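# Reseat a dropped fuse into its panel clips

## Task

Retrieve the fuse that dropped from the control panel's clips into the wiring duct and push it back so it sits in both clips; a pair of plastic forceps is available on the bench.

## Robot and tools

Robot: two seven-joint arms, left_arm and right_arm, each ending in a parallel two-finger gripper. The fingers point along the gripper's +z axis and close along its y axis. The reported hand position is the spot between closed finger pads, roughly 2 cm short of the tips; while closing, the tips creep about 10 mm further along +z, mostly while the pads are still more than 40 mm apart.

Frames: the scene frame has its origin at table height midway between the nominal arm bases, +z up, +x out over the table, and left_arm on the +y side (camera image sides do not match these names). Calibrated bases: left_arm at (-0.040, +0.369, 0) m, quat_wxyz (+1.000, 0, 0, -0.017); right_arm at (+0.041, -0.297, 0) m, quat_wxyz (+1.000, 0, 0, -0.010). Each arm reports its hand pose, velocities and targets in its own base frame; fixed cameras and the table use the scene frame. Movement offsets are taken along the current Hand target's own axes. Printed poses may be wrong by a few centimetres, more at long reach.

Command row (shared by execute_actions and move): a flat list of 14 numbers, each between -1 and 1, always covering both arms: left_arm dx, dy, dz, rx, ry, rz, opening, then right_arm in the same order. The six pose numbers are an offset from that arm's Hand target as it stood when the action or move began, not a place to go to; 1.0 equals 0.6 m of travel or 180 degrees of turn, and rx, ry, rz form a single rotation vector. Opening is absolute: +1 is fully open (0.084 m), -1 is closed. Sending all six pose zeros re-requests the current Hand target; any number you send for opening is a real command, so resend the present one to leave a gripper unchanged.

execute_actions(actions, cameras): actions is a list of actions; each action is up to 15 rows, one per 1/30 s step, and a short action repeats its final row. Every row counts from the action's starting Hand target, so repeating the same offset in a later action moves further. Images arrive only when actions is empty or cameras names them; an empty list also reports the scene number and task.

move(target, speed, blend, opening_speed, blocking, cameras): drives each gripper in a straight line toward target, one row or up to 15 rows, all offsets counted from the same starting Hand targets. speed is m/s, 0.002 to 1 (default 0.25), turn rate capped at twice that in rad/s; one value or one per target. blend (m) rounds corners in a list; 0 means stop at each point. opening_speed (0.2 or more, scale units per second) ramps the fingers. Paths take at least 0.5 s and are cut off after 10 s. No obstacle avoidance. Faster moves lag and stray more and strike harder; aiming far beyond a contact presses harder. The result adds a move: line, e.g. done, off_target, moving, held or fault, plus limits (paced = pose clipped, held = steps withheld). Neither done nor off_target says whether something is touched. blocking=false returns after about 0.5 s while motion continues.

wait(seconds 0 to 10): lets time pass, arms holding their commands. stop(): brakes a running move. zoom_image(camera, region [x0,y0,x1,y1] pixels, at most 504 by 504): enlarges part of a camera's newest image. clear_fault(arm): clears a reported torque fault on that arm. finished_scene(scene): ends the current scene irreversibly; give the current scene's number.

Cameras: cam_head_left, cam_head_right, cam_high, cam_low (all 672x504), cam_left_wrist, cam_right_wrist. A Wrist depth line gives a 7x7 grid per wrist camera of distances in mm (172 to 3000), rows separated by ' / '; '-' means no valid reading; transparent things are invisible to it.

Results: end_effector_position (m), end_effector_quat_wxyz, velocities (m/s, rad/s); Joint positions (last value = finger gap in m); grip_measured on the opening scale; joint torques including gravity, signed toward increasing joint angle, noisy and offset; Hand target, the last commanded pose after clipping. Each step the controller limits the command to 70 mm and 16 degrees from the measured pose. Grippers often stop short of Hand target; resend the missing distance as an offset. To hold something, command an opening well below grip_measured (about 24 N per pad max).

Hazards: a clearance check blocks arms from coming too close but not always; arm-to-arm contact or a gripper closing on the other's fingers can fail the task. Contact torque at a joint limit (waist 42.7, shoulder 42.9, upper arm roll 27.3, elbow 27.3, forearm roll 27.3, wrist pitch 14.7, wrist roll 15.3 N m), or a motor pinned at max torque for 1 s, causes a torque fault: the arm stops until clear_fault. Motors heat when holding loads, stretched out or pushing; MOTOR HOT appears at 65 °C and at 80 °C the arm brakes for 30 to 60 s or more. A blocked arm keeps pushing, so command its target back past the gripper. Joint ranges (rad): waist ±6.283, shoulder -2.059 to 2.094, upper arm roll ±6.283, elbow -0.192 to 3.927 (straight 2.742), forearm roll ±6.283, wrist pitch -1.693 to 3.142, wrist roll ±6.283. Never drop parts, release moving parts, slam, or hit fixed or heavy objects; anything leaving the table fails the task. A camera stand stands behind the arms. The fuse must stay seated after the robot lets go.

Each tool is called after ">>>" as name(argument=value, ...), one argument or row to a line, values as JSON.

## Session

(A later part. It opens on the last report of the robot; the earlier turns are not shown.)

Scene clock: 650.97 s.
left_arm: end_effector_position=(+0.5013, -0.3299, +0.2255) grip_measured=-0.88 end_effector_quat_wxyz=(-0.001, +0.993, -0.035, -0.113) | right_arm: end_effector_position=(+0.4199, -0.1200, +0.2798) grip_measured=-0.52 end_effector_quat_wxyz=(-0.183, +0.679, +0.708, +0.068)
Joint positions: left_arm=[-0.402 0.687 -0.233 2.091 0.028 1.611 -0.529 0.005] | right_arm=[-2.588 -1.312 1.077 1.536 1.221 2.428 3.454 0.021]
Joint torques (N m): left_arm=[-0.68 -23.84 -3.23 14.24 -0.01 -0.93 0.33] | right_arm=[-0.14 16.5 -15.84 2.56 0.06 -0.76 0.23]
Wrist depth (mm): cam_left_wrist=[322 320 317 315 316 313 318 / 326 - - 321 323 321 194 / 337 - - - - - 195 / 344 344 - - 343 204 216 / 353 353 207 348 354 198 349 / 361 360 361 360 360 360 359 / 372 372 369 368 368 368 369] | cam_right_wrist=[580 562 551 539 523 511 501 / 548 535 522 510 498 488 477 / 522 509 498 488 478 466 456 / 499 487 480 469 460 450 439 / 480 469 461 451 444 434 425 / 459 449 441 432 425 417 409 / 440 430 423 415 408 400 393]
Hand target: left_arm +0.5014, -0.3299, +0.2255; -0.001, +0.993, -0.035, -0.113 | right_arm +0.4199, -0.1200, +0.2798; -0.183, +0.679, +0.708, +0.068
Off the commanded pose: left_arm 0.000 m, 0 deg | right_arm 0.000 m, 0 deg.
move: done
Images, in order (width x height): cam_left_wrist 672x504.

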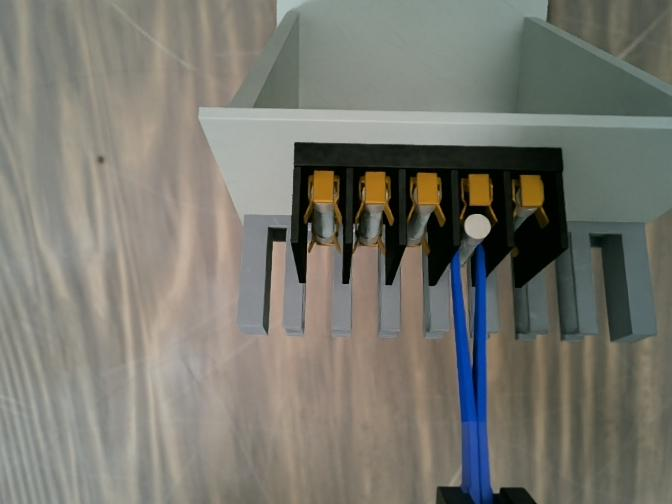

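>>> move(
  target=[
    [0.0064,0,0.0017,0,0,0,-0.89,0,0,0,0,0,0,-0.5],
  ],
  speed=0.03,
  cameras=["cam_left_wrist"],
)

>>> zoom_image(
  camera="cam_left_wrist",
  region=[420, 150, 540, 290],
)

Scene clock: 658.90 s.
left_arm: end_effector_position=(+0.5048, -0.3302, +0.2236) grip_measured=-0.88 end_effector_quat_wxyz=(-0.001, +0.993, -0.035, -0.113) | right_arm: end_effector_position=(+0.4199, -0.1200, +0.2798) grip_measured=-0.52 end_effector_quat_wxyz=(-0.183, +0.679, +0.708, +0.068)
Joint positions: left_arm=[-0.403 0.704 -0.232 2.113 0.03 1.617 -0.527 0.005] | right_arm=[-2.588 -1.312 1.077 1.536 1.221 2.428 3.454 0.021]
Joint torques (N m): left_arm=[-0.56 -23.62 -3.18 14.32 -0.02 -1.06 0.31] | right_arm=[-0.18 16.59 -15.96 2.72 -0.01 -0.81 0.17]
Wrist depth (mm): cam_left_wrist=[320 319 315 313 314 312 316 / 326 - 222 319 321 280 216 / 335 - - - - - 184 / 342 344 - - - - 216 / 352 351 197 346 353 198 344 / 360 360 359 357 357 357 358 / 369 369 367 366 366 365 367] | cam_right_wrist=[580 564 552 537 523 509 501 / 548 535 523 510 498 488 478 / 522 508 499 487 478 467 457 / 500 488 479 467 460 449 440 / 480 470 461 450 443 435 424 / 458 448 442 432 425 417 410 / 440 431 423 415 408 400 395]
Hand target: left_arm +0.5049, -0.3302, +0.2236; -0.001, +0.993, -0.035, -0.113 | right_arm +0.4199, -0.1200, +0.2798; -0.183, +0.679, +0.708, +0.068
Off the commanded pose: left_arm 0.000 m, 0 deg | right_arm 0.000 m, 0 deg.
move: done
Images, in order (width x height): cam_left_wrist 672x504.

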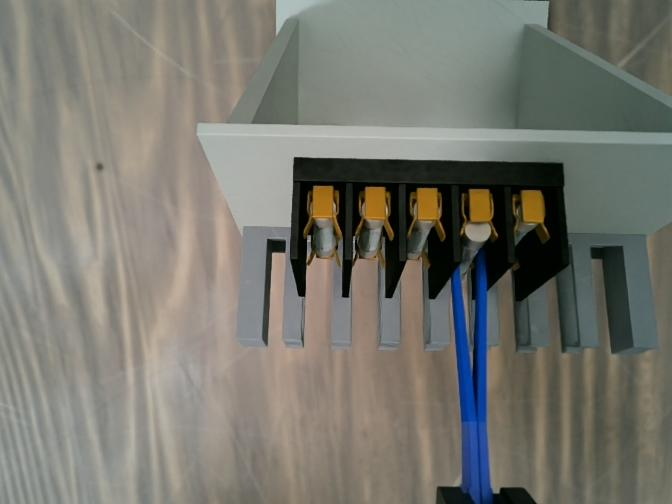

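Scaled by 3.600 from the camera's 672x504 image, which has a finer 960x720 frame.

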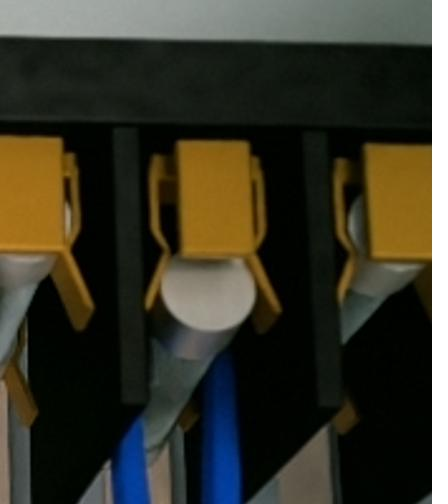

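>>> move(
  target=[
    [0.0064,0,0.0017,0,0,0,-0.89,0,0,0,0,0,0,-0.5],
  ],
  speed=0.03,
  cameras=["cam_left_wrist"],
)

>>> zoom_image(
  camera="cam_left_wrist",
  region=[420, 170, 540, 310],
)

Scene clock: 666.50 s.
left_arm: end_effector_position=(+0.5084, -0.3304, +0.2218) grip_measured=-0.88 end_effector_quat_wxyz=(-0.001, +0.993, -0.035, -0.113) | right_arm: end_effector_position=(+0.4199, -0.1200, +0.2798) grip_measured=-0.52 end_effector_quat_wxyz=(-0.183, +0.679, +0.708, +0.068)
Joint positions: left_arm=[-0.405 0.721 -0.23 2.137 0.033 1.624 -0.525 0.005] | right_arm=[-2.588 -1.312 1.077 1.536 1.221 2.428 3.454 0.021]
Joint torques (N m): left_arm=[-0.41 -23.99 -3.16 13.69 0.02 -0.94 0.28] | right_arm=[-0.1 16.25 -15.96 2.56 -0.05 -0.78 0.35]
Wrist depth (mm): cam_left_wrist=[318 317 315 311 313 311 314 / 324 322 194 320 319 317 216 / 333 - - - - - 173 / 340 340 - - - - 202 / 350 349 194 196 196 194 342 / 357 357 357 357 356 355 354 / 367 367 364 365 364 364 365] | cam_right_wrist=[580 563 551 538 522 511 500 / 548 535 524 511 497 489 477 / 522 509 499 486 477 467 456 / 500 488 479 468 460 450 440 / 481 470 461 451 443 434 425 / 459 449 441 431 425 416 410 / 440 431 423 415 408 400 395]
Hand target: left_arm +0.5084, -0.3304, +0.2218; -0.001, +0.993, -0.035, -0.113 | right_arm +0.4199, -0.1200, +0.2798; -0.183, +0.679, +0.708, +0.068
Off the commanded pose: left_arm 0.000 m, 0 deg | right_arm 0.000 m, 0 deg.
move: done
Images, in order (width x height): cam_left_wrist 672x504.

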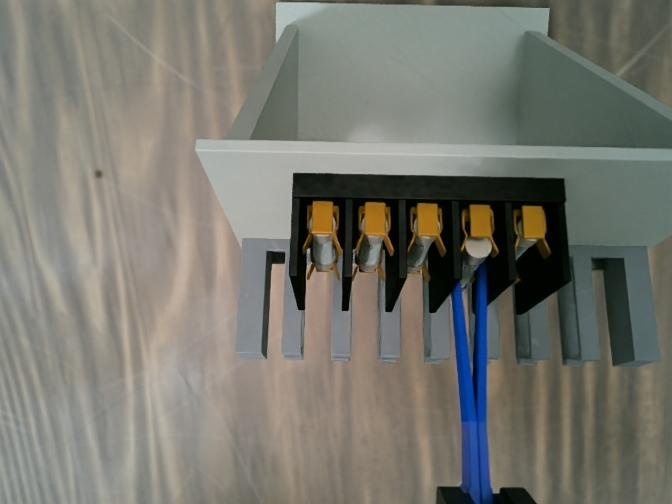

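Scaled by 3.600 from the camera's 672x504 image, which has a finer 960x720 frame.

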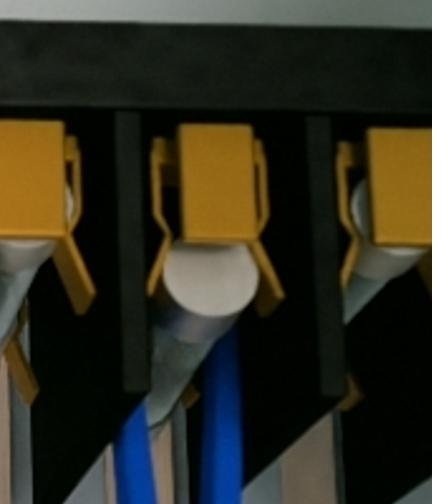

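>>> move(
  target=[
    [0,0,0,0,0,0,-0.82,0,0,0,0,0,0,-0.5],
    [0,0,0,0,0,0,-0.785,0,0,0,0,0,0,-0.5],
    [-0.0097,0,-0.0026,0,0,0,-0.785,0,0,0,0,0,0,-0.5],
  ],
  speed=0.03,
  cameras=["cam_left_wrist"],
)

>>> zoom_image(
  camera="cam_left_wrist",
  region=[420, 150, 540, 290],
)

Scene clock: 674.50 s.
left_arm: end_effector_position=(+0.5031, -0.3301, +0.2246) grip_measured=-0.81 end_effector_quat_wxyz=(-0.001, +0.993, -0.035, -0.113) | right_arm: end_effector_position=(+0.4199, -0.1200, +0.2798) grip_measured=-0.52 end_effector_quat_wxyz=(-0.183, +0.679, +0.708, +0.068)
Joint positions: left_arm=[-0.403 0.695 -0.233 2.102 0.029 1.614 -0.528 0.009] | right_arm=[-2.588 -1.312 1.077 1.536 1.221 2.428 3.454 0.021]
Joint torques (N m): left_arm=[0.41 -24.55 -3.76 13.8 -0.61 -1.25 0.03] | right_arm=[-0.17 16.41 -15.93 2.61 0.04 -0.8 0.24]
Wrist depth (mm): cam_left_wrist=[321 320 316 314 315 314 317 / 327 - 222 320 322 319 194 / 336 - - - - - 189 / 343 345 - - - - 215 / 352 352 197 346 198 198 347 / 361 361 360 359 359 359 358 / 371 371 368 370 366 366 369] | cam_right_wrist=[580 562 551 537 523 510 499 / 549 534 522 511 497 488 478 / 522 509 499 486 478 467 456 / 501 488 480 468 460 449 440 / 480 469 461 452 443 434 424 / 458 449 440 432 426 417 409 / 440 431 424 414 409 400 395]
Hand target: left_arm +0.5031, -0.3301, +0.2246; -0.001, +0.993, -0.035, -0.113 | right_arm +0.4199, -0.1200, +0.2798; -0.183, +0.679, +0.708, +0.068
Off the commanded pose: left_arm 0.000 m, 0 deg | right_arm 0.000 m, 0 deg.
move: done
Images, in order (width x height): cam_left_wrist 672x504.

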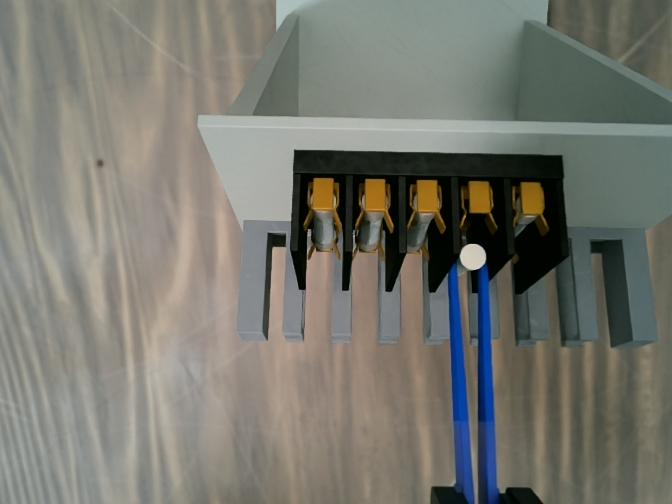

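Scaled by 3.600 from the camera's 672x504 image, which has a finer 960x720 frame.

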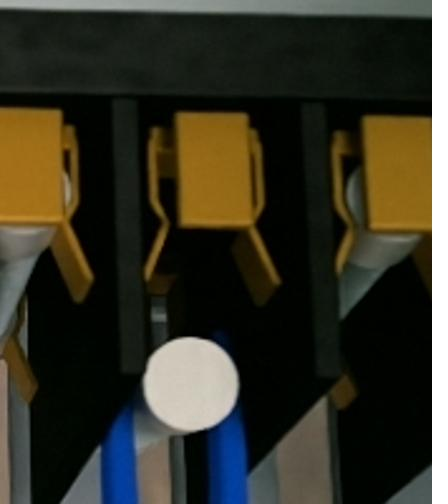

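>>> zoom_image(
  camera="cam_left_wrist",
  region=[430, 210, 510, 300],
)

Scaled by 5.600 from the camera's 672x504 image, which has a finer 960x720 frame.

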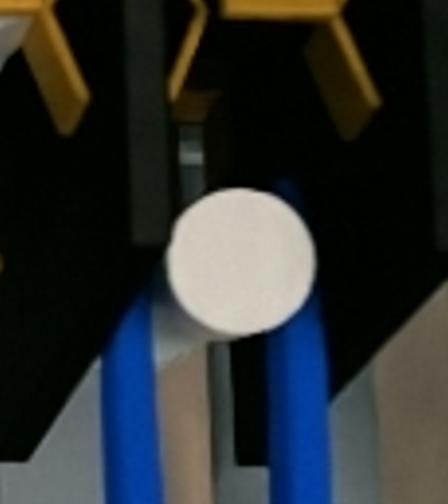

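>>> move(
  target=[
    [0.0097,0,0.0026,0,0,0,-0.8,0,0,0,0,0,0,-0.5],
    [0.0097,0,0.0026,0,0,0,-0.755,0,0,0,0,0,0,-0.5],
  ],
  speed=0.03,
  opening_speed=0.3,
  cameras=["cam_left_wrist"],
)

>>> zoom_image(
  camera="cam_left_wrist",
  region=[420, 170, 540, 310],
)

Scene clock: 699.57 s.
left_arm: end_effector_position=(+0.5084, -0.3304, +0.2218) grip_measured=-0.78 end_effector_quat_wxyz=(-0.001, +0.993, -0.035, -0.113) | right_arm: end_effector_position=(+0.4199, -0.1200, +0.2798) grip_measured=-0.52 end_effector_quat_wxyz=(-0.183, +0.679, +0.708, +0.068)
Joint positions: left_arm=[-0.405 0.721 -0.23 2.137 0.033 1.624 -0.525 0.01] | right_arm=[-2.588 -1.312 1.077 1.536 1.221 2.428 3.454 0.021]
Joint torques (N m): left_arm=[-0.52 -23.88 -3.24 14.08 -0.11 -0.89 0.23] | right_arm=[-0.07 16.31 -16.01 2.7 -0.07 -0.77 0.18]
Wrist depth (mm): cam_left_wrist=[318 317 315 311 313 311 315 / 324 322 195 318 319 317 216 / 333 - - - - - 173 / 340 340 - - - - 202 / 350 349 194 196 194 194 342 / 357 357 357 356 353 355 356 / 368 368 365 367 364 363 367] | cam_right_wrist=[580 564 552 538 523 509 499 / 548 535 524 510 497 488 477 / 522 510 499 487 479 467 456 / 501 488 478 467 460 450 440 / 480 469 461 451 443 434 424 / 459 449 441 433 424 417 410 / 440 431 424 414 408 400 394]
Hand target: left_arm +0.5084, -0.3304, +0.2218; -0.001, +0.993, -0.035, -0.113 | right_arm +0.4199, -0.1200, +0.2798; -0.183, +0.679, +0.708, +0.068
Off the commanded pose: left_arm 0.000 m, 0 deg | right_arm 0.000 m, 0 deg.
move: done
Images, in order (width x height): cam_left_wrist 672x504.

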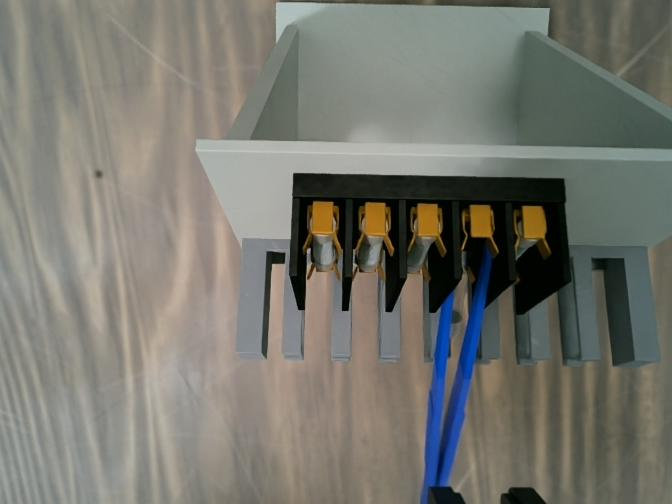

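Scaled by 3.600 from the camera's 672x504 image, which has a finer 960x720 frame.

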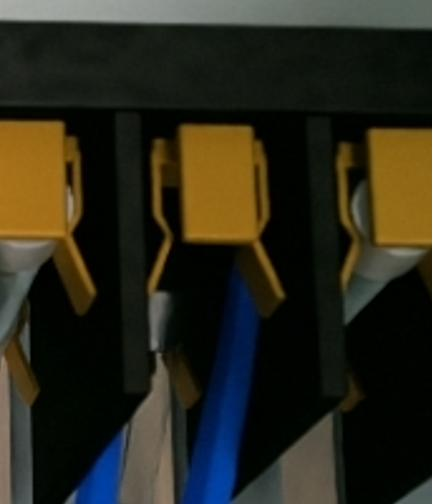

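>>> zoom_image(
  camera="cam_left_wrist",
  region=[400, 230, 540, 370],
)

>>> zoom_image(
  camera="cam_left_wrist",
  region=[400, 360, 560, 504],
)

>>> execute_actions(
  actions=[],
)

Scaled by 3.600 from the camera's 672x504 image, which has a finer 960x720 frame.

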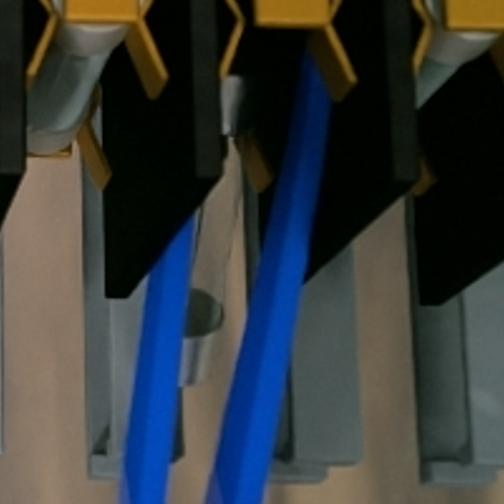

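Scaled by 3.150 from the camera's 672x504 image, which has a finer 960x720 frame.

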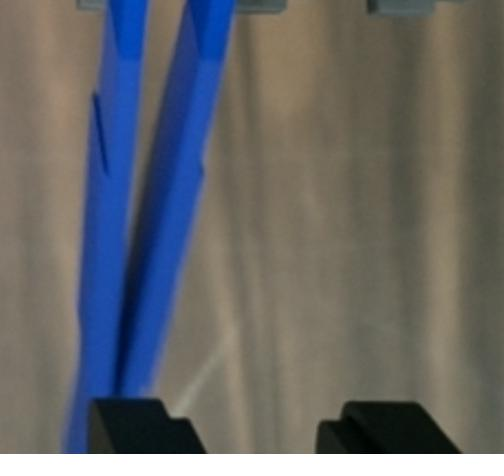

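Scene clock: 704.87 s.
left_arm: end_effector_position=(+0.5084, -0.3304, +0.2218) grip_measured=-0.78 end_effector_quat_wxyz=(-0.001, +0.993, -0.035, -0.113) | right_arm: end_effector_position=(+0.4199, -0.1200, +0.2798) grip_measured=-0.52 end_effector_quat_wxyz=(-0.183, +0.679, +0.708, +0.068)
Joint positions: left_arm=[-0.405 0.721 -0.23 2.137 0.033 1.624 -0.525 0.01] | right_arm=[-2.588 -1.312 1.077 1.536 1.221 2.428 3.454 0.021]
Joint velocities: within noise
Joint torques (N m): left_arm=[-0.18 -23.45 -3.16 13.9 -0.11 -0.83 0.24] | right_arm=[-0.05 16.54 -16.02 2.48 0.01 -0.75 0.22]
Wrist depth (mm): cam_left_wrist=[317 317 315 312 312 310 314 / 325 322 194 319 320 316 216 / 333 - - - - - 173 / 340 341 - - - - 202 / 349 350 194 196 194 194 342 / 357 356 356 356 354 356 354 / 368 367 365 368 364 364 365] | cam_right_wrist=[580 565 552 535 523 511 499 / 548 534 524 509 497 489 477 / 521 508 498 486 478 467 457 / 501 489 479 469 461 449 440 / 480 469 462 451 444 434 424 / 459 449 442 432 425 417 410 / 440 430 423 415 409 400 395]
Hand target: left_arm +0.5084, -0.3304, +0.2218; -0.001, +0.993, -0.035, -0.113 | right_arm +0.4199, -0.1200, +0.2798; -0.183, +0.679, +0.708, +0.068
Tool commands: left_gripper/opening=-0.755 right_gripper/opening=-0.5
Off the commanded pose: left_arm 0.000 m, 0 deg | right_arm 0.000 m, 0 deg.

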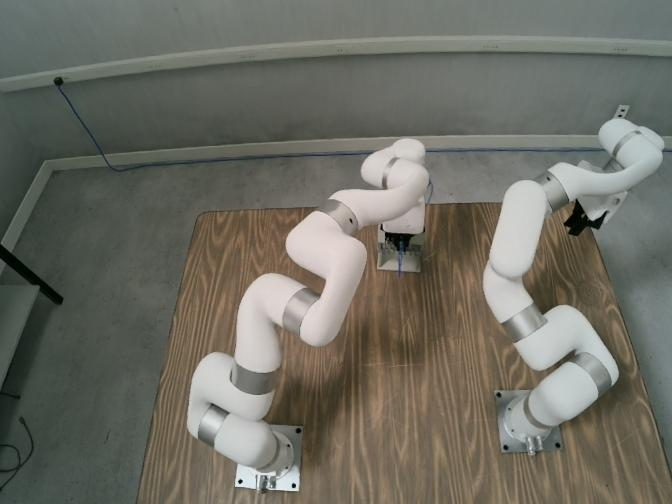

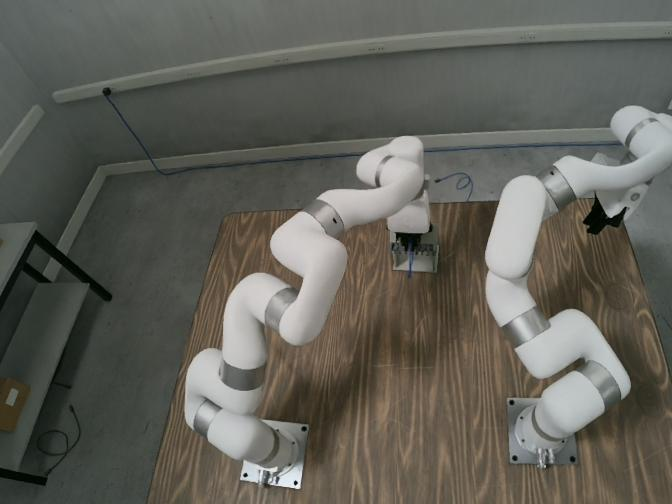

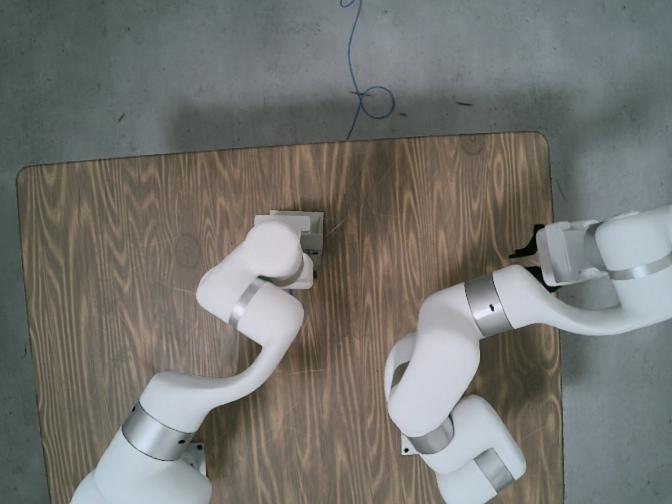

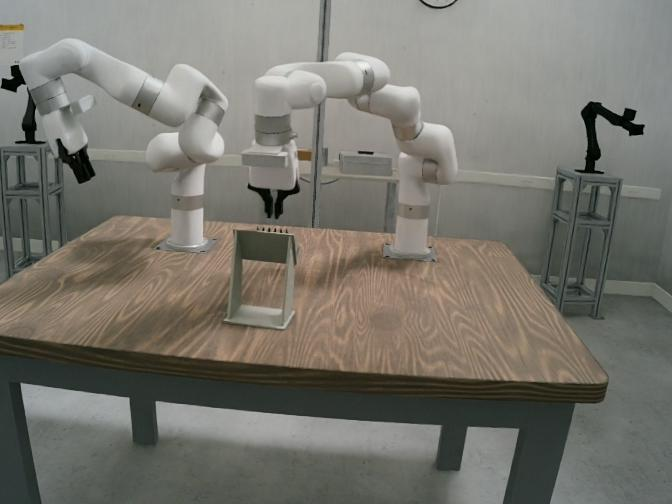

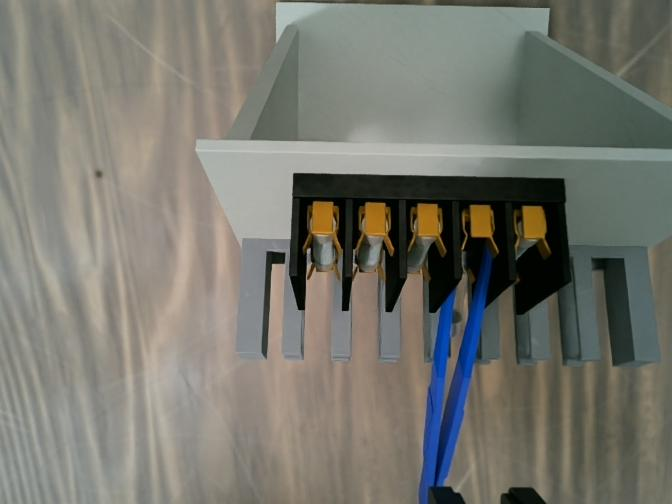

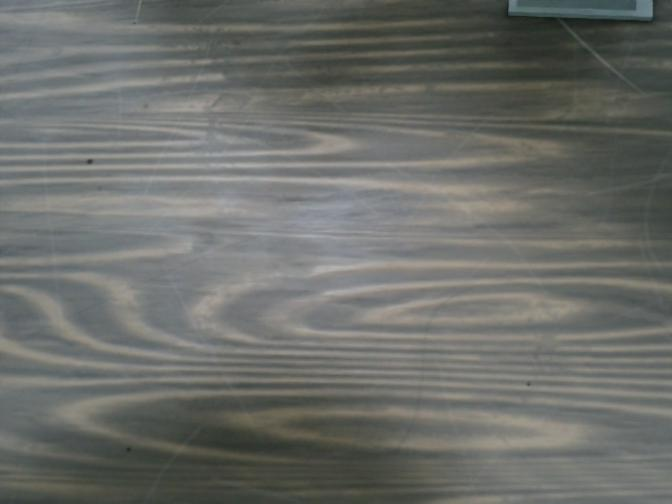

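>>> zoom_image(
  camera="cam_head_left",
  region=[360, 210, 440, 290],
)

>>> zoom_image(
  camera="cam_head_right",
  region=[370, 210, 450, 290],
)

>>> zoom_image(
  camera="cam_left_wrist",
  region=[430, 240, 500, 350],
)

Scaled by 6.300 from the camera's 672x504 image, which has a finer 960x720 frame.

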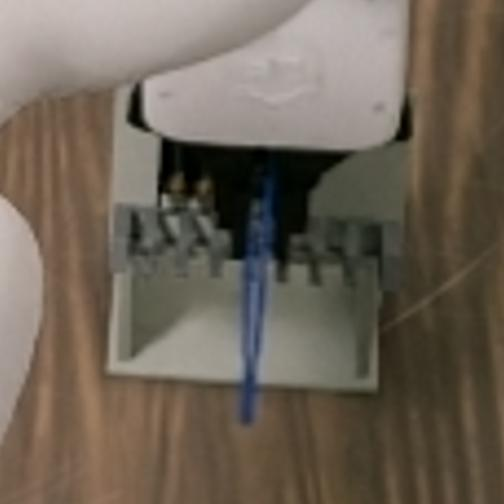

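Scaled by 6.300 from the camera's 672x504 image, which has a finer 960x720 frame.

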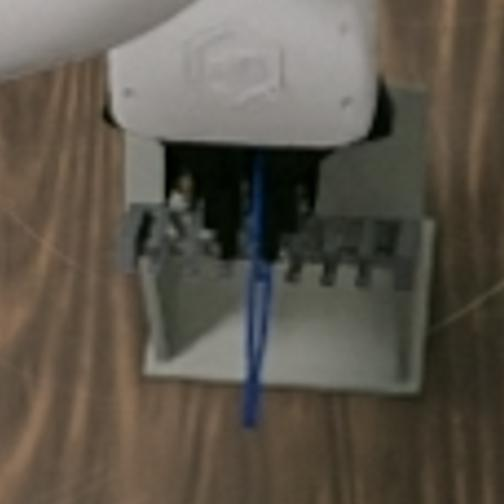

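Scaled by 4.582 from the camera's 672x504 image, which has a finer 960x720 frame.

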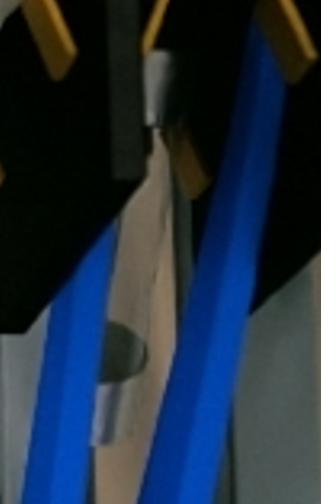

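>>> move(
  target=[0,0,-0.1,0,0,0,-0.755,0,0,0,0,0,0,-0.5],
  speed=0.05,
  cameras=["cam_left_wrist","cam_head_left","cam_head_right"],
)

>>> zoom_image(
  camera="cam_left_wrist",
  region=[380, 180, 520, 350],
)

Scene clock: 734.47 s.
left_arm: end_effector_position=(+0.5214, -0.3307, +0.2800) grip_measured=-0.78 end_effector_quat_wxyz=(+0.003, +0.994, -0.035, -0.107) | right_arm: end_effector_position=(+0.4199, -0.1200, +0.2798) grip_measured=-0.52 end_effector_quat_wxyz=(-0.183, +0.679, +0.708, +0.068)
Joint positions: left_arm=[-0.467 0.946 -0.213 2.707 0.055 1.95 -0.523 0.01] | right_arm=[-2.588 -1.312 1.077 1.536 1.221 2.428 3.454 0.021]
Joint torques (N m): left_arm=[-0.56 -25.15 -1.84 12.84 -0.54 -0.98 0.26] | right_arm=[0.07 16.54 -15.92 2.6 -0.12 -0.7 0.1]
Wrist depth (mm): cam_left_wrist=[373 374 372 373 372 373 373 / 380 381 378 377 377 379 381 / 390 387 224 302 382 241 385 / 398 397 - 211 213 261 398 / 409 409 411 407 403 403 409 / 416 417 417 417 414 418 418 / 429 428 426 429 426 426 429] | cam_right_wrist=[579 563 551 538 524 510 500 / 548 534 524 510 498 489 478 / 521 509 499 486 478 467 456 / 499 489 480 469 460 449 440 / 480 469 461 451 443 434 424 / 459 449 441 432 425 417 410 / 439 431 423 414 409 401 395]
Hand target: left_arm +0.5219, -0.3310, +0.2802; -0.001, +0.993, -0.035, -0.113 | right_arm +0.4199, -0.1200, +0.2798; -0.183, +0.679, +0.708, +0.068
Off the commanded pose: left_arm 0.001 m, 1 deg | right_arm 0.000 m, 0 deg.
elbow stopped short (left arm): the move would have taken joint 4 (elbow) straighter than the controller allows.
move: done
Images, in order (width x height): cam_head_left 672x504, cam_head_right 672x504, cam_left_wrist 672x504.

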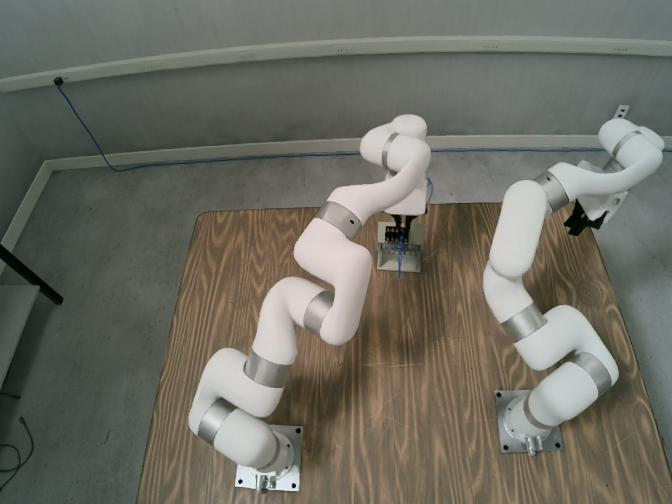

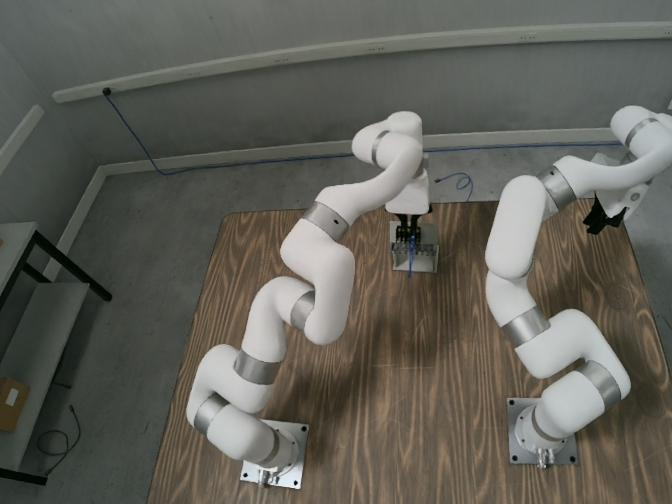

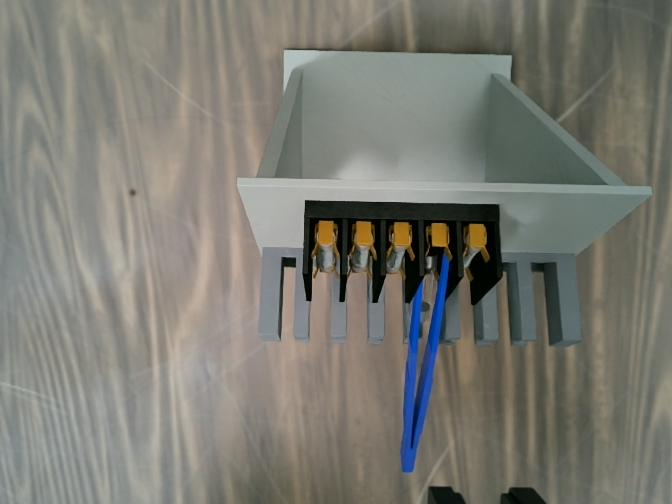

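Scaled by 2.965 from the camera's 672x504 image, which has a finer 960x720 frame.

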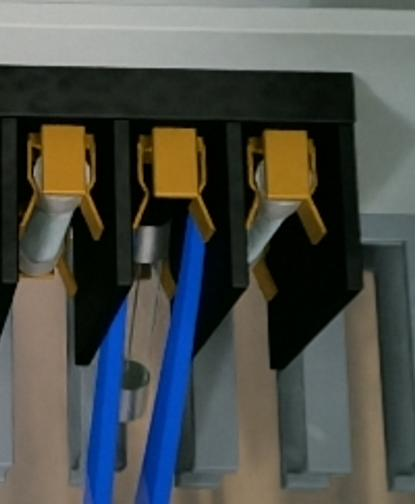

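>>> move(
  target=[
    [-0.2275,0.0161,0.0497,0,0,0,-0.755,0,0,0,0,0,0,-0.5],
    [-0.2367,0.0613,0.2488,0,0.3778,0,-0.755,0,0,0,0,0,0,-0.5],
  ],
  speed=0.2,
  blend=[0.03,0],
  cameras=["cam_left_wrist","cam_high"],
)

>>> zoom_image(
  camera="cam_high",
  region=[250, 220, 330, 300],
)

Scene clock: 806.27 s.
left_arm: end_effector_position=(+0.3477, -0.3564, +0.1671) grip_measured=-0.78 end_effector_quat_wxyz=(+0.019, +0.887, -0.029, +0.461) | right_arm: end_effector_position=(+0.4199, -0.1200, +0.2798) grip_measured=-0.52 end_effector_quat_wxyz=(-0.183, +0.679, +0.708, +0.068)
Joint positions: left_arm=[-0.481 -0.005 -0.54 0.7 1.559 0.725 -2.238 0.01] | right_arm=[-2.588 -1.312 1.077 1.536 1.221 2.428 3.454 0.021]
Joint torques (N m): left_arm=[-0.46 -10.36 -0.17 12.2 0.27 0.29 0.09] | right_arm=[-0.17 16.51 -16 2.63 -0.06 -0.73 0.11]
Wrist depth (mm): cam_left_wrist=[1677 1711 1732 1754 1763 1804 1785 / 1795 - 302 308 321 1908 1935 / 1852 - 323 325 324 1962 1979 / 514 515 368 498 498 523 528 / 452 455 421 433 425 459 461 / 392 392 392 391 390 395 396 / 353 354 355 356 357 359 359] | cam_right_wrist=[582 564 551 537 523 510 500 / 548 536 524 511 497 488 478 / 520 508 498 486 478 467 457 / 501 487 479 467 459 450 440 / 481 468 461 451 443 434 425 / 460 449 441 432 425 417 410 / 440 430 424 414 408 401 395]
Hand target: left_arm +0.3477, -0.3565, +0.1670; +0.019, +0.887, -0.029, +0.461 | right_arm +0.4199, -0.1200, +0.2798; -0.183, +0.679, +0.708, +0.068
Off the commanded pose: left_arm 0.000 m, 0 deg | right_arm 0.000 m, 0 deg.
move: done
Images, in order (width x height): cam_high 672x504, cam_left_wrist 672x504.

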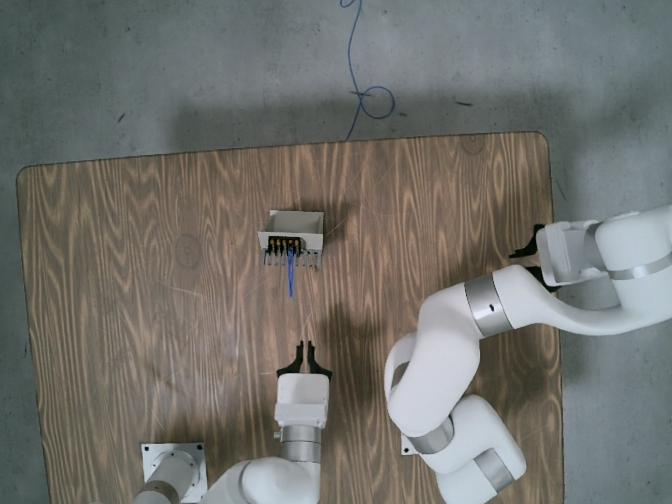

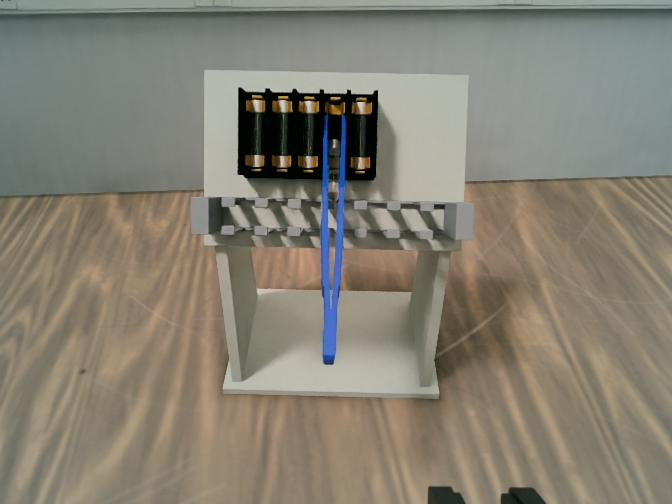

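Scaled by 6.300 from the camera's 672x504 image, which has a finer 960x720 frame.

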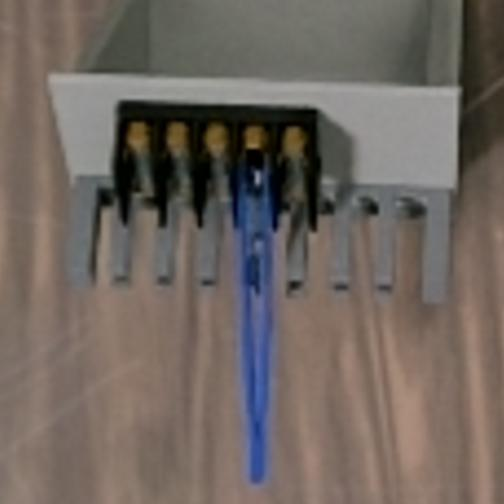

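>>> zoom_image(
  camera="cam_left_wrist",
  region=[280, 80, 390, 260],
)

>>> zoom_image(
  camera="cam_left_wrist",
  region=[300, 120, 370, 220],
)

Scaled by 2.800 from the camera's 672x504 image, which has a finer 960x720 frame.

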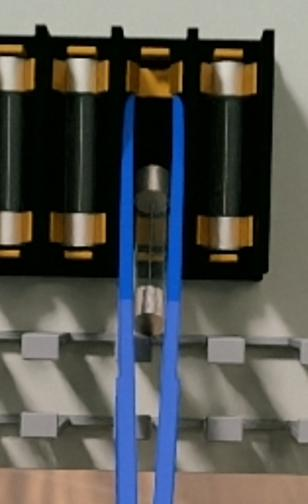

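Scaled by 5.040 from the camera's 672x504 image, which has a finer 960x720 frame.

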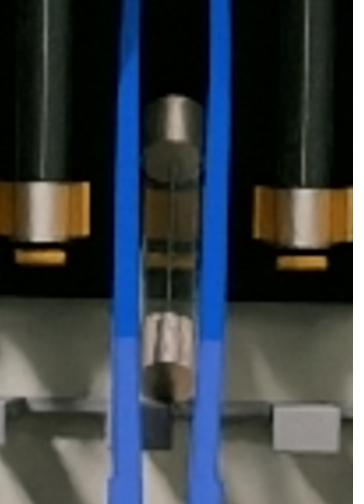

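>>> move(
  target=[0.1442,-0.0633,0.1217,-0.0101,-0.0806,0.0122,-0.4,0,0,0,0,0,0,-0.5],
  speed=0.1,
  cameras=["cam_left_wrist","cam_high"],
)

Scene clock: 856.30 s.
left_arm: end_effector_position=(+0.4595, -0.3260, +0.1957) grip_measured=-0.42 end_effector_quat_wxyz=(+0.020, +0.937, -0.056, +0.345) | right_arm: end_effector_position=(+0.4199, -0.1200, +0.2798) grip_measured=-0.52 end_effector_quat_wxyz=(-0.183, +0.679, +0.708, +0.068)
Joint positions: left_arm=[-0.292 0.078 -0.372 0.906 1.1 0.413 -1.477 0.026] | right_arm=[-2.588 -1.312 1.077 1.536 1.221 2.428 3.454 0.021]
Joint torques (N m): left_arm=[0.87 -13.47 -1.16 13.69 -0.67 -1.06 0.35] | right_arm=[-0.06 16.61 -15.97 2.47 -0.12 -0.67 0.21]
Wrist depth (mm): cam_left_wrist=[1694 1715 1745 1790 1842 1857 1924 / 1823 1857 1877 1908 1957 1962 1968 / 486 1842 227 224 226 228 488 / 445 445 233 217 218 236 448 / 412 412 241 228 228 242 402 / 373 373 215 231 362 243 366 / 349 350 343 345 339 344 350] | cam_right_wrist=[578 564 550 539 523 510 500 / 549 536 525 511 498 488 477 / 520 508 498 486 479 467 456 / 501 488 479 468 460 449 440 / 480 470 460 451 442 435 424 / 459 449 441 432 425 416 409 / 440 430 423 416 409 400 394]
Hand target: left_arm +0.4595, -0.3260, +0.1957; +0.020, +0.937, -0.056, +0.345 | right_arm +0.4199, -0.1200, +0.2798; -0.183, +0.679, +0.708, +0.068
Off the commanded pose: left_arm 0.000 m, 0 deg | right_arm 0.000 m, 0 deg.
move: done
Images, in order (width x height): cam_high 672x504, cam_left_wrist 672x504.

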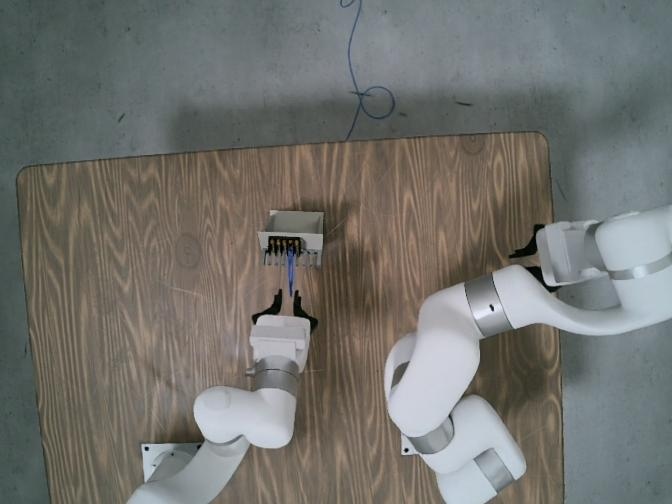

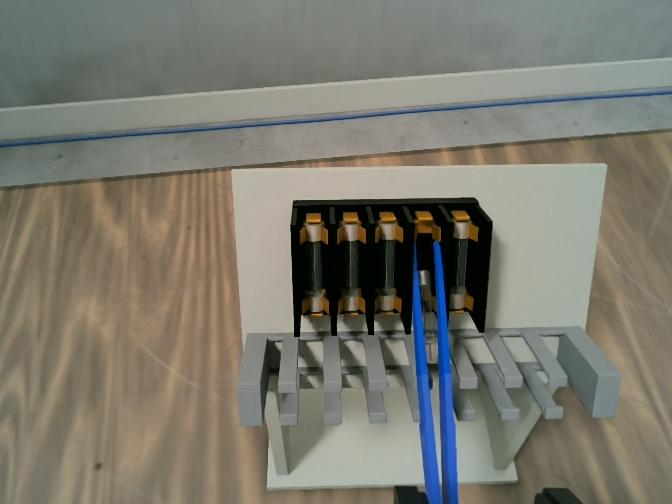

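>>> move(
  target=[0.0033,-0.0037,0.0833,0,0,-0.0106,-0.4,0,0,0,0,0,0,-0.5],
  speed=0.05,
  cameras=["cam_left_wrist","cam_high"],
)

>>> zoom_image(
  camera="cam_high",
  region=[250, 220, 330, 330],
)

Scene clock: 865.73 s.
left_arm: end_effector_position=(+0.4935, -0.3278, +0.1590) grip_measured=-0.42 end_effector_quat_wxyz=(+0.026, +0.937, -0.040, +0.345) | right_arm: end_effector_position=(+0.4199, -0.1200, +0.2798) grip_measured=-0.52 end_effector_quat_wxyz=(-0.183, +0.679, +0.708, +0.068)
Joint positions: left_arm=[-0.295 0.241 -0.328 1.009 1.276 0.393 -1.627 0.026] | right_arm=[-2.588 -1.312 1.077 1.536 1.221 2.428 3.454 0.021]
Joint torques (N m): left_arm=[-0.63 -15.86 -1.92 13.14 -0.43 -1.13 -0.01] | right_arm=[0.19 16.63 -15.94 2.64 0 -0.73 0.15]
Wrist depth (mm): cam_left_wrist=[1661 1681 1728 1758 1799 1818 1838 / 1804 1823 1847 1877 1903 1914 1946 / 424 - 175 174 174 176 179 / 391 - 183 179 178 182 185 / 360 362 192 177 177 193 194 / 328 - 194 183 184 186 192 / 301 296 - 294 301 271 301] | cam_right_wrist=[579 564 552 537 522 510 501 / 548 535 523 511 498 488 477 / 522 508 499 487 478 467 457 / 501 489 480 468 460 449 440 / 480 469 462 450 442 435 424 / 459 450 441 432 426 417 410 / 440 430 425 415 408 400 395]
Hand target: left_arm +0.4935, -0.3278, +0.1590; +0.026, +0.937, -0.040, +0.345 | right_arm +0.4199, -0.1200, +0.2798; -0.183, +0.679, +0.708, +0.068
Off the commanded pose: left_arm 0.000 m, 0 deg | right_arm 0.000 m, 0 deg.
move: done
Images, in order (width x height): cam_high 672x504, cam_left_wrist 672x504.

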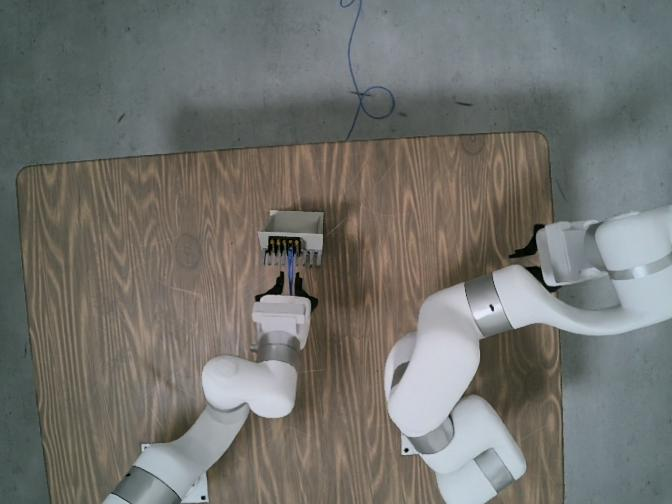

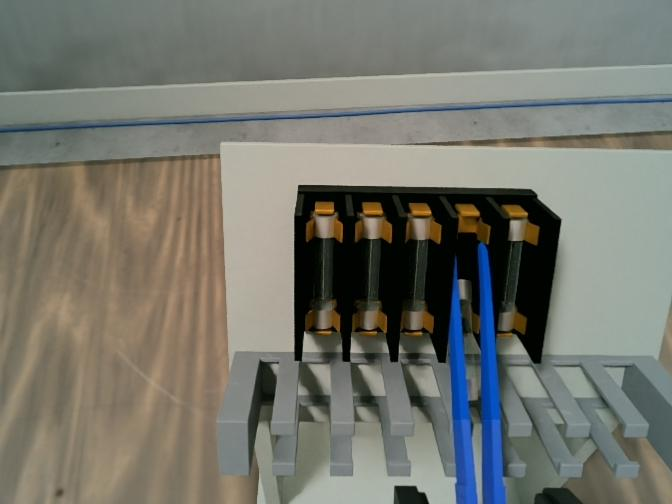

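Scaled by 4.582 from the camera's 672x504 image, which has a finer 960x720 frame.

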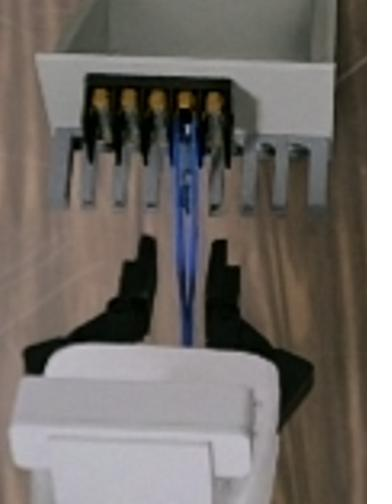

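>>> move(
  target=[0,0,0,0,0,0,-0.755,0,0,0,0,0,0,-0.5],
  speed=0.05,
  opening_speed=0.4,
  cameras=["cam_left_wrist"],
)

>>> zoom_image(
  camera="cam_left_wrist",
  region=[410, 190, 540, 390],
)

Scene clock: 901.83 s.
left_arm: end_effector_position=(+0.4935, -0.3278, +0.1590) grip_measured=-0.78 end_effector_quat_wxyz=(+0.026, +0.937, -0.040, +0.345) | right_arm: end_effector_position=(+0.4199, -0.1200, +0.2798) grip_measured=-0.52 end_effector_quat_wxyz=(-0.183, +0.679, +0.708, +0.068)
Joint positions: left_arm=[-0.295 0.241 -0.328 1.009 1.276 0.393 -1.627 0.01] | right_arm=[-2.588 -1.312 1.077 1.536 1.221 2.428 3.454 0.021]
Joint torques (N m): left_arm=[-0.48 -16.02 -2.14 13.21 -0.38 -1 -0.09] | right_arm=[-0.05 16.66 -16.02 2.65 -0.01 -0.71 0.28]
Wrist depth (mm): cam_left_wrist=[1686 1694 1719 1754 1767 1813 1852 / 1823 1833 1838 1852 1908 1930 1940 / 426 - 175 174 174 176 178 / 391 - 183 179 178 183 185 / 359 363 192 177 177 194 194 / 328 - 194 183 183 186 191 / 301 297 296 180 301 270 301] | cam_right_wrist=[578 562 552 537 523 510 500 / 548 535 523 511 498 489 478 / 522 508 499 487 479 467 456 / 500 487 478 468 459 450 440 / 481 470 460 450 444 434 424 / 459 448 441 432 425 417 410 / 440 430 423 415 408 400 394]
Hand target: left_arm +0.4935, -0.3278, +0.1590; +0.026, +0.937, -0.040, +0.345 | right_arm +0.4199, -0.1200, +0.2798; -0.183, +0.679, +0.708, +0.068
Off the commanded pose: left_arm 0.000 m, 0 deg | right_arm 0.000 m, 0 deg.
move: done
Images, in order (width x height): cam_left_wrist 672x504.

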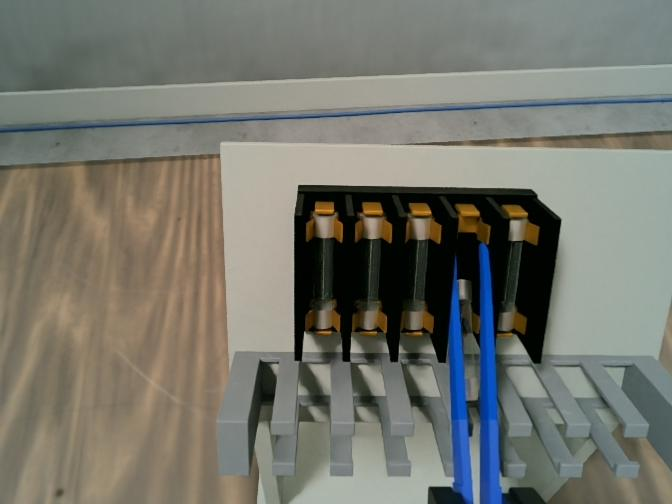

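Scaled by 2.520 from the camera's 672x504 image, which has a finer 960x720 frame.

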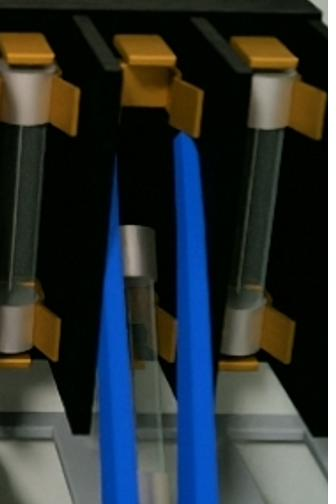

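>>> move(
  target=[-0.0161,0,-0.0043,0,0,0,-0.76,0,0,0,0,0,0,-0.5],
  speed=0.03,
  cameras=["cam_left_wrist"],
)

>>> zoom_image(
  camera="cam_left_wrist",
  region=[390, 190, 540, 420],
)

Scene clock: 915.93 s.
left_arm: end_effector_position=(+0.4845, -0.3271, +0.1547) grip_measured=-0.78 end_effector_quat_wxyz=(+0.026, +0.937, -0.040, +0.345) | right_arm: end_effector_position=(+0.4199, -0.1200, +0.2798) grip_measured=-0.52 end_effector_quat_wxyz=(-0.183, +0.679, +0.708, +0.068)
Joint positions: left_arm=[-0.302 0.228 -0.328 0.984 1.301 0.392 -1.664 0.01] | right_arm=[-2.588 -1.312 1.077 1.536 1.221 2.428 3.454 0.021]
Joint torques (N m): left_arm=[-0.44 -16.46 -1.83 12.75 -0.16 -1.05 -0.25] | right_arm=[0.08 16.55 -15.91 2.53 0.04 -0.62 0.17]
Wrist depth (mm): cam_left_wrist=[1677 1715 1736 1776 1795 1828 1888 / 1772 1804 1804 1852 1908 1935 1930 / 418 - 181 179 180 180 185 / 386 - 189 181 178 188 191 / 356 - 194 188 189 197 196 / 324 - - - 318 - 188 / 303 298 299 302 303 298 304] | cam_right_wrist=[579 563 551 537 524 510 500 / 548 535 523 511 497 490 477 / 521 508 498 487 478 467 456 / 500 488 479 467 462 450 440 / 481 469 462 450 444 435 424 / 459 449 441 432 425 417 410 / 439 430 423 415 409 400 395]
Hand target: left_arm +0.4845, -0.3271, +0.1547; +0.026, +0.937, -0.040, +0.345 | right_arm +0.4199, -0.1200, +0.2798; -0.183, +0.679, +0.708, +0.068
Off the commanded pose: left_arm 0.000 m, 0 deg | right_arm 0.000 m, 0 deg.
move: done
Images, in order (width x height): cam_left_wrist 672x504.

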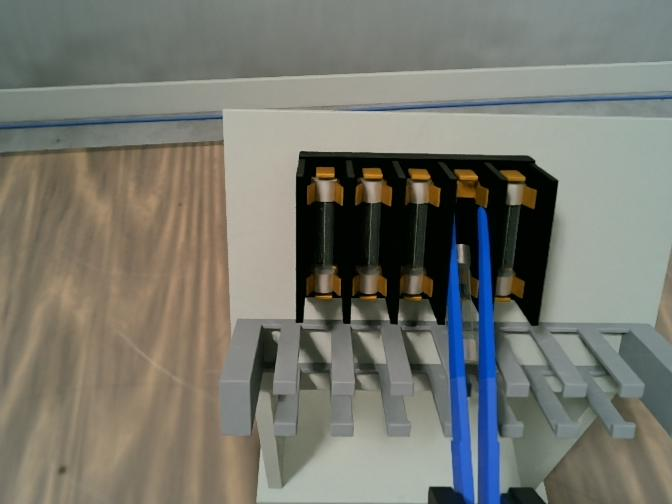

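Scaled by 2.191 from the camera's 672x504 image, which has a finer 960x720 frame.

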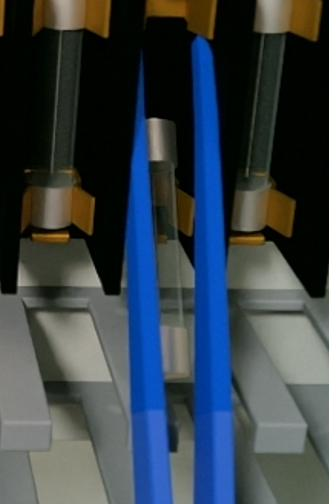

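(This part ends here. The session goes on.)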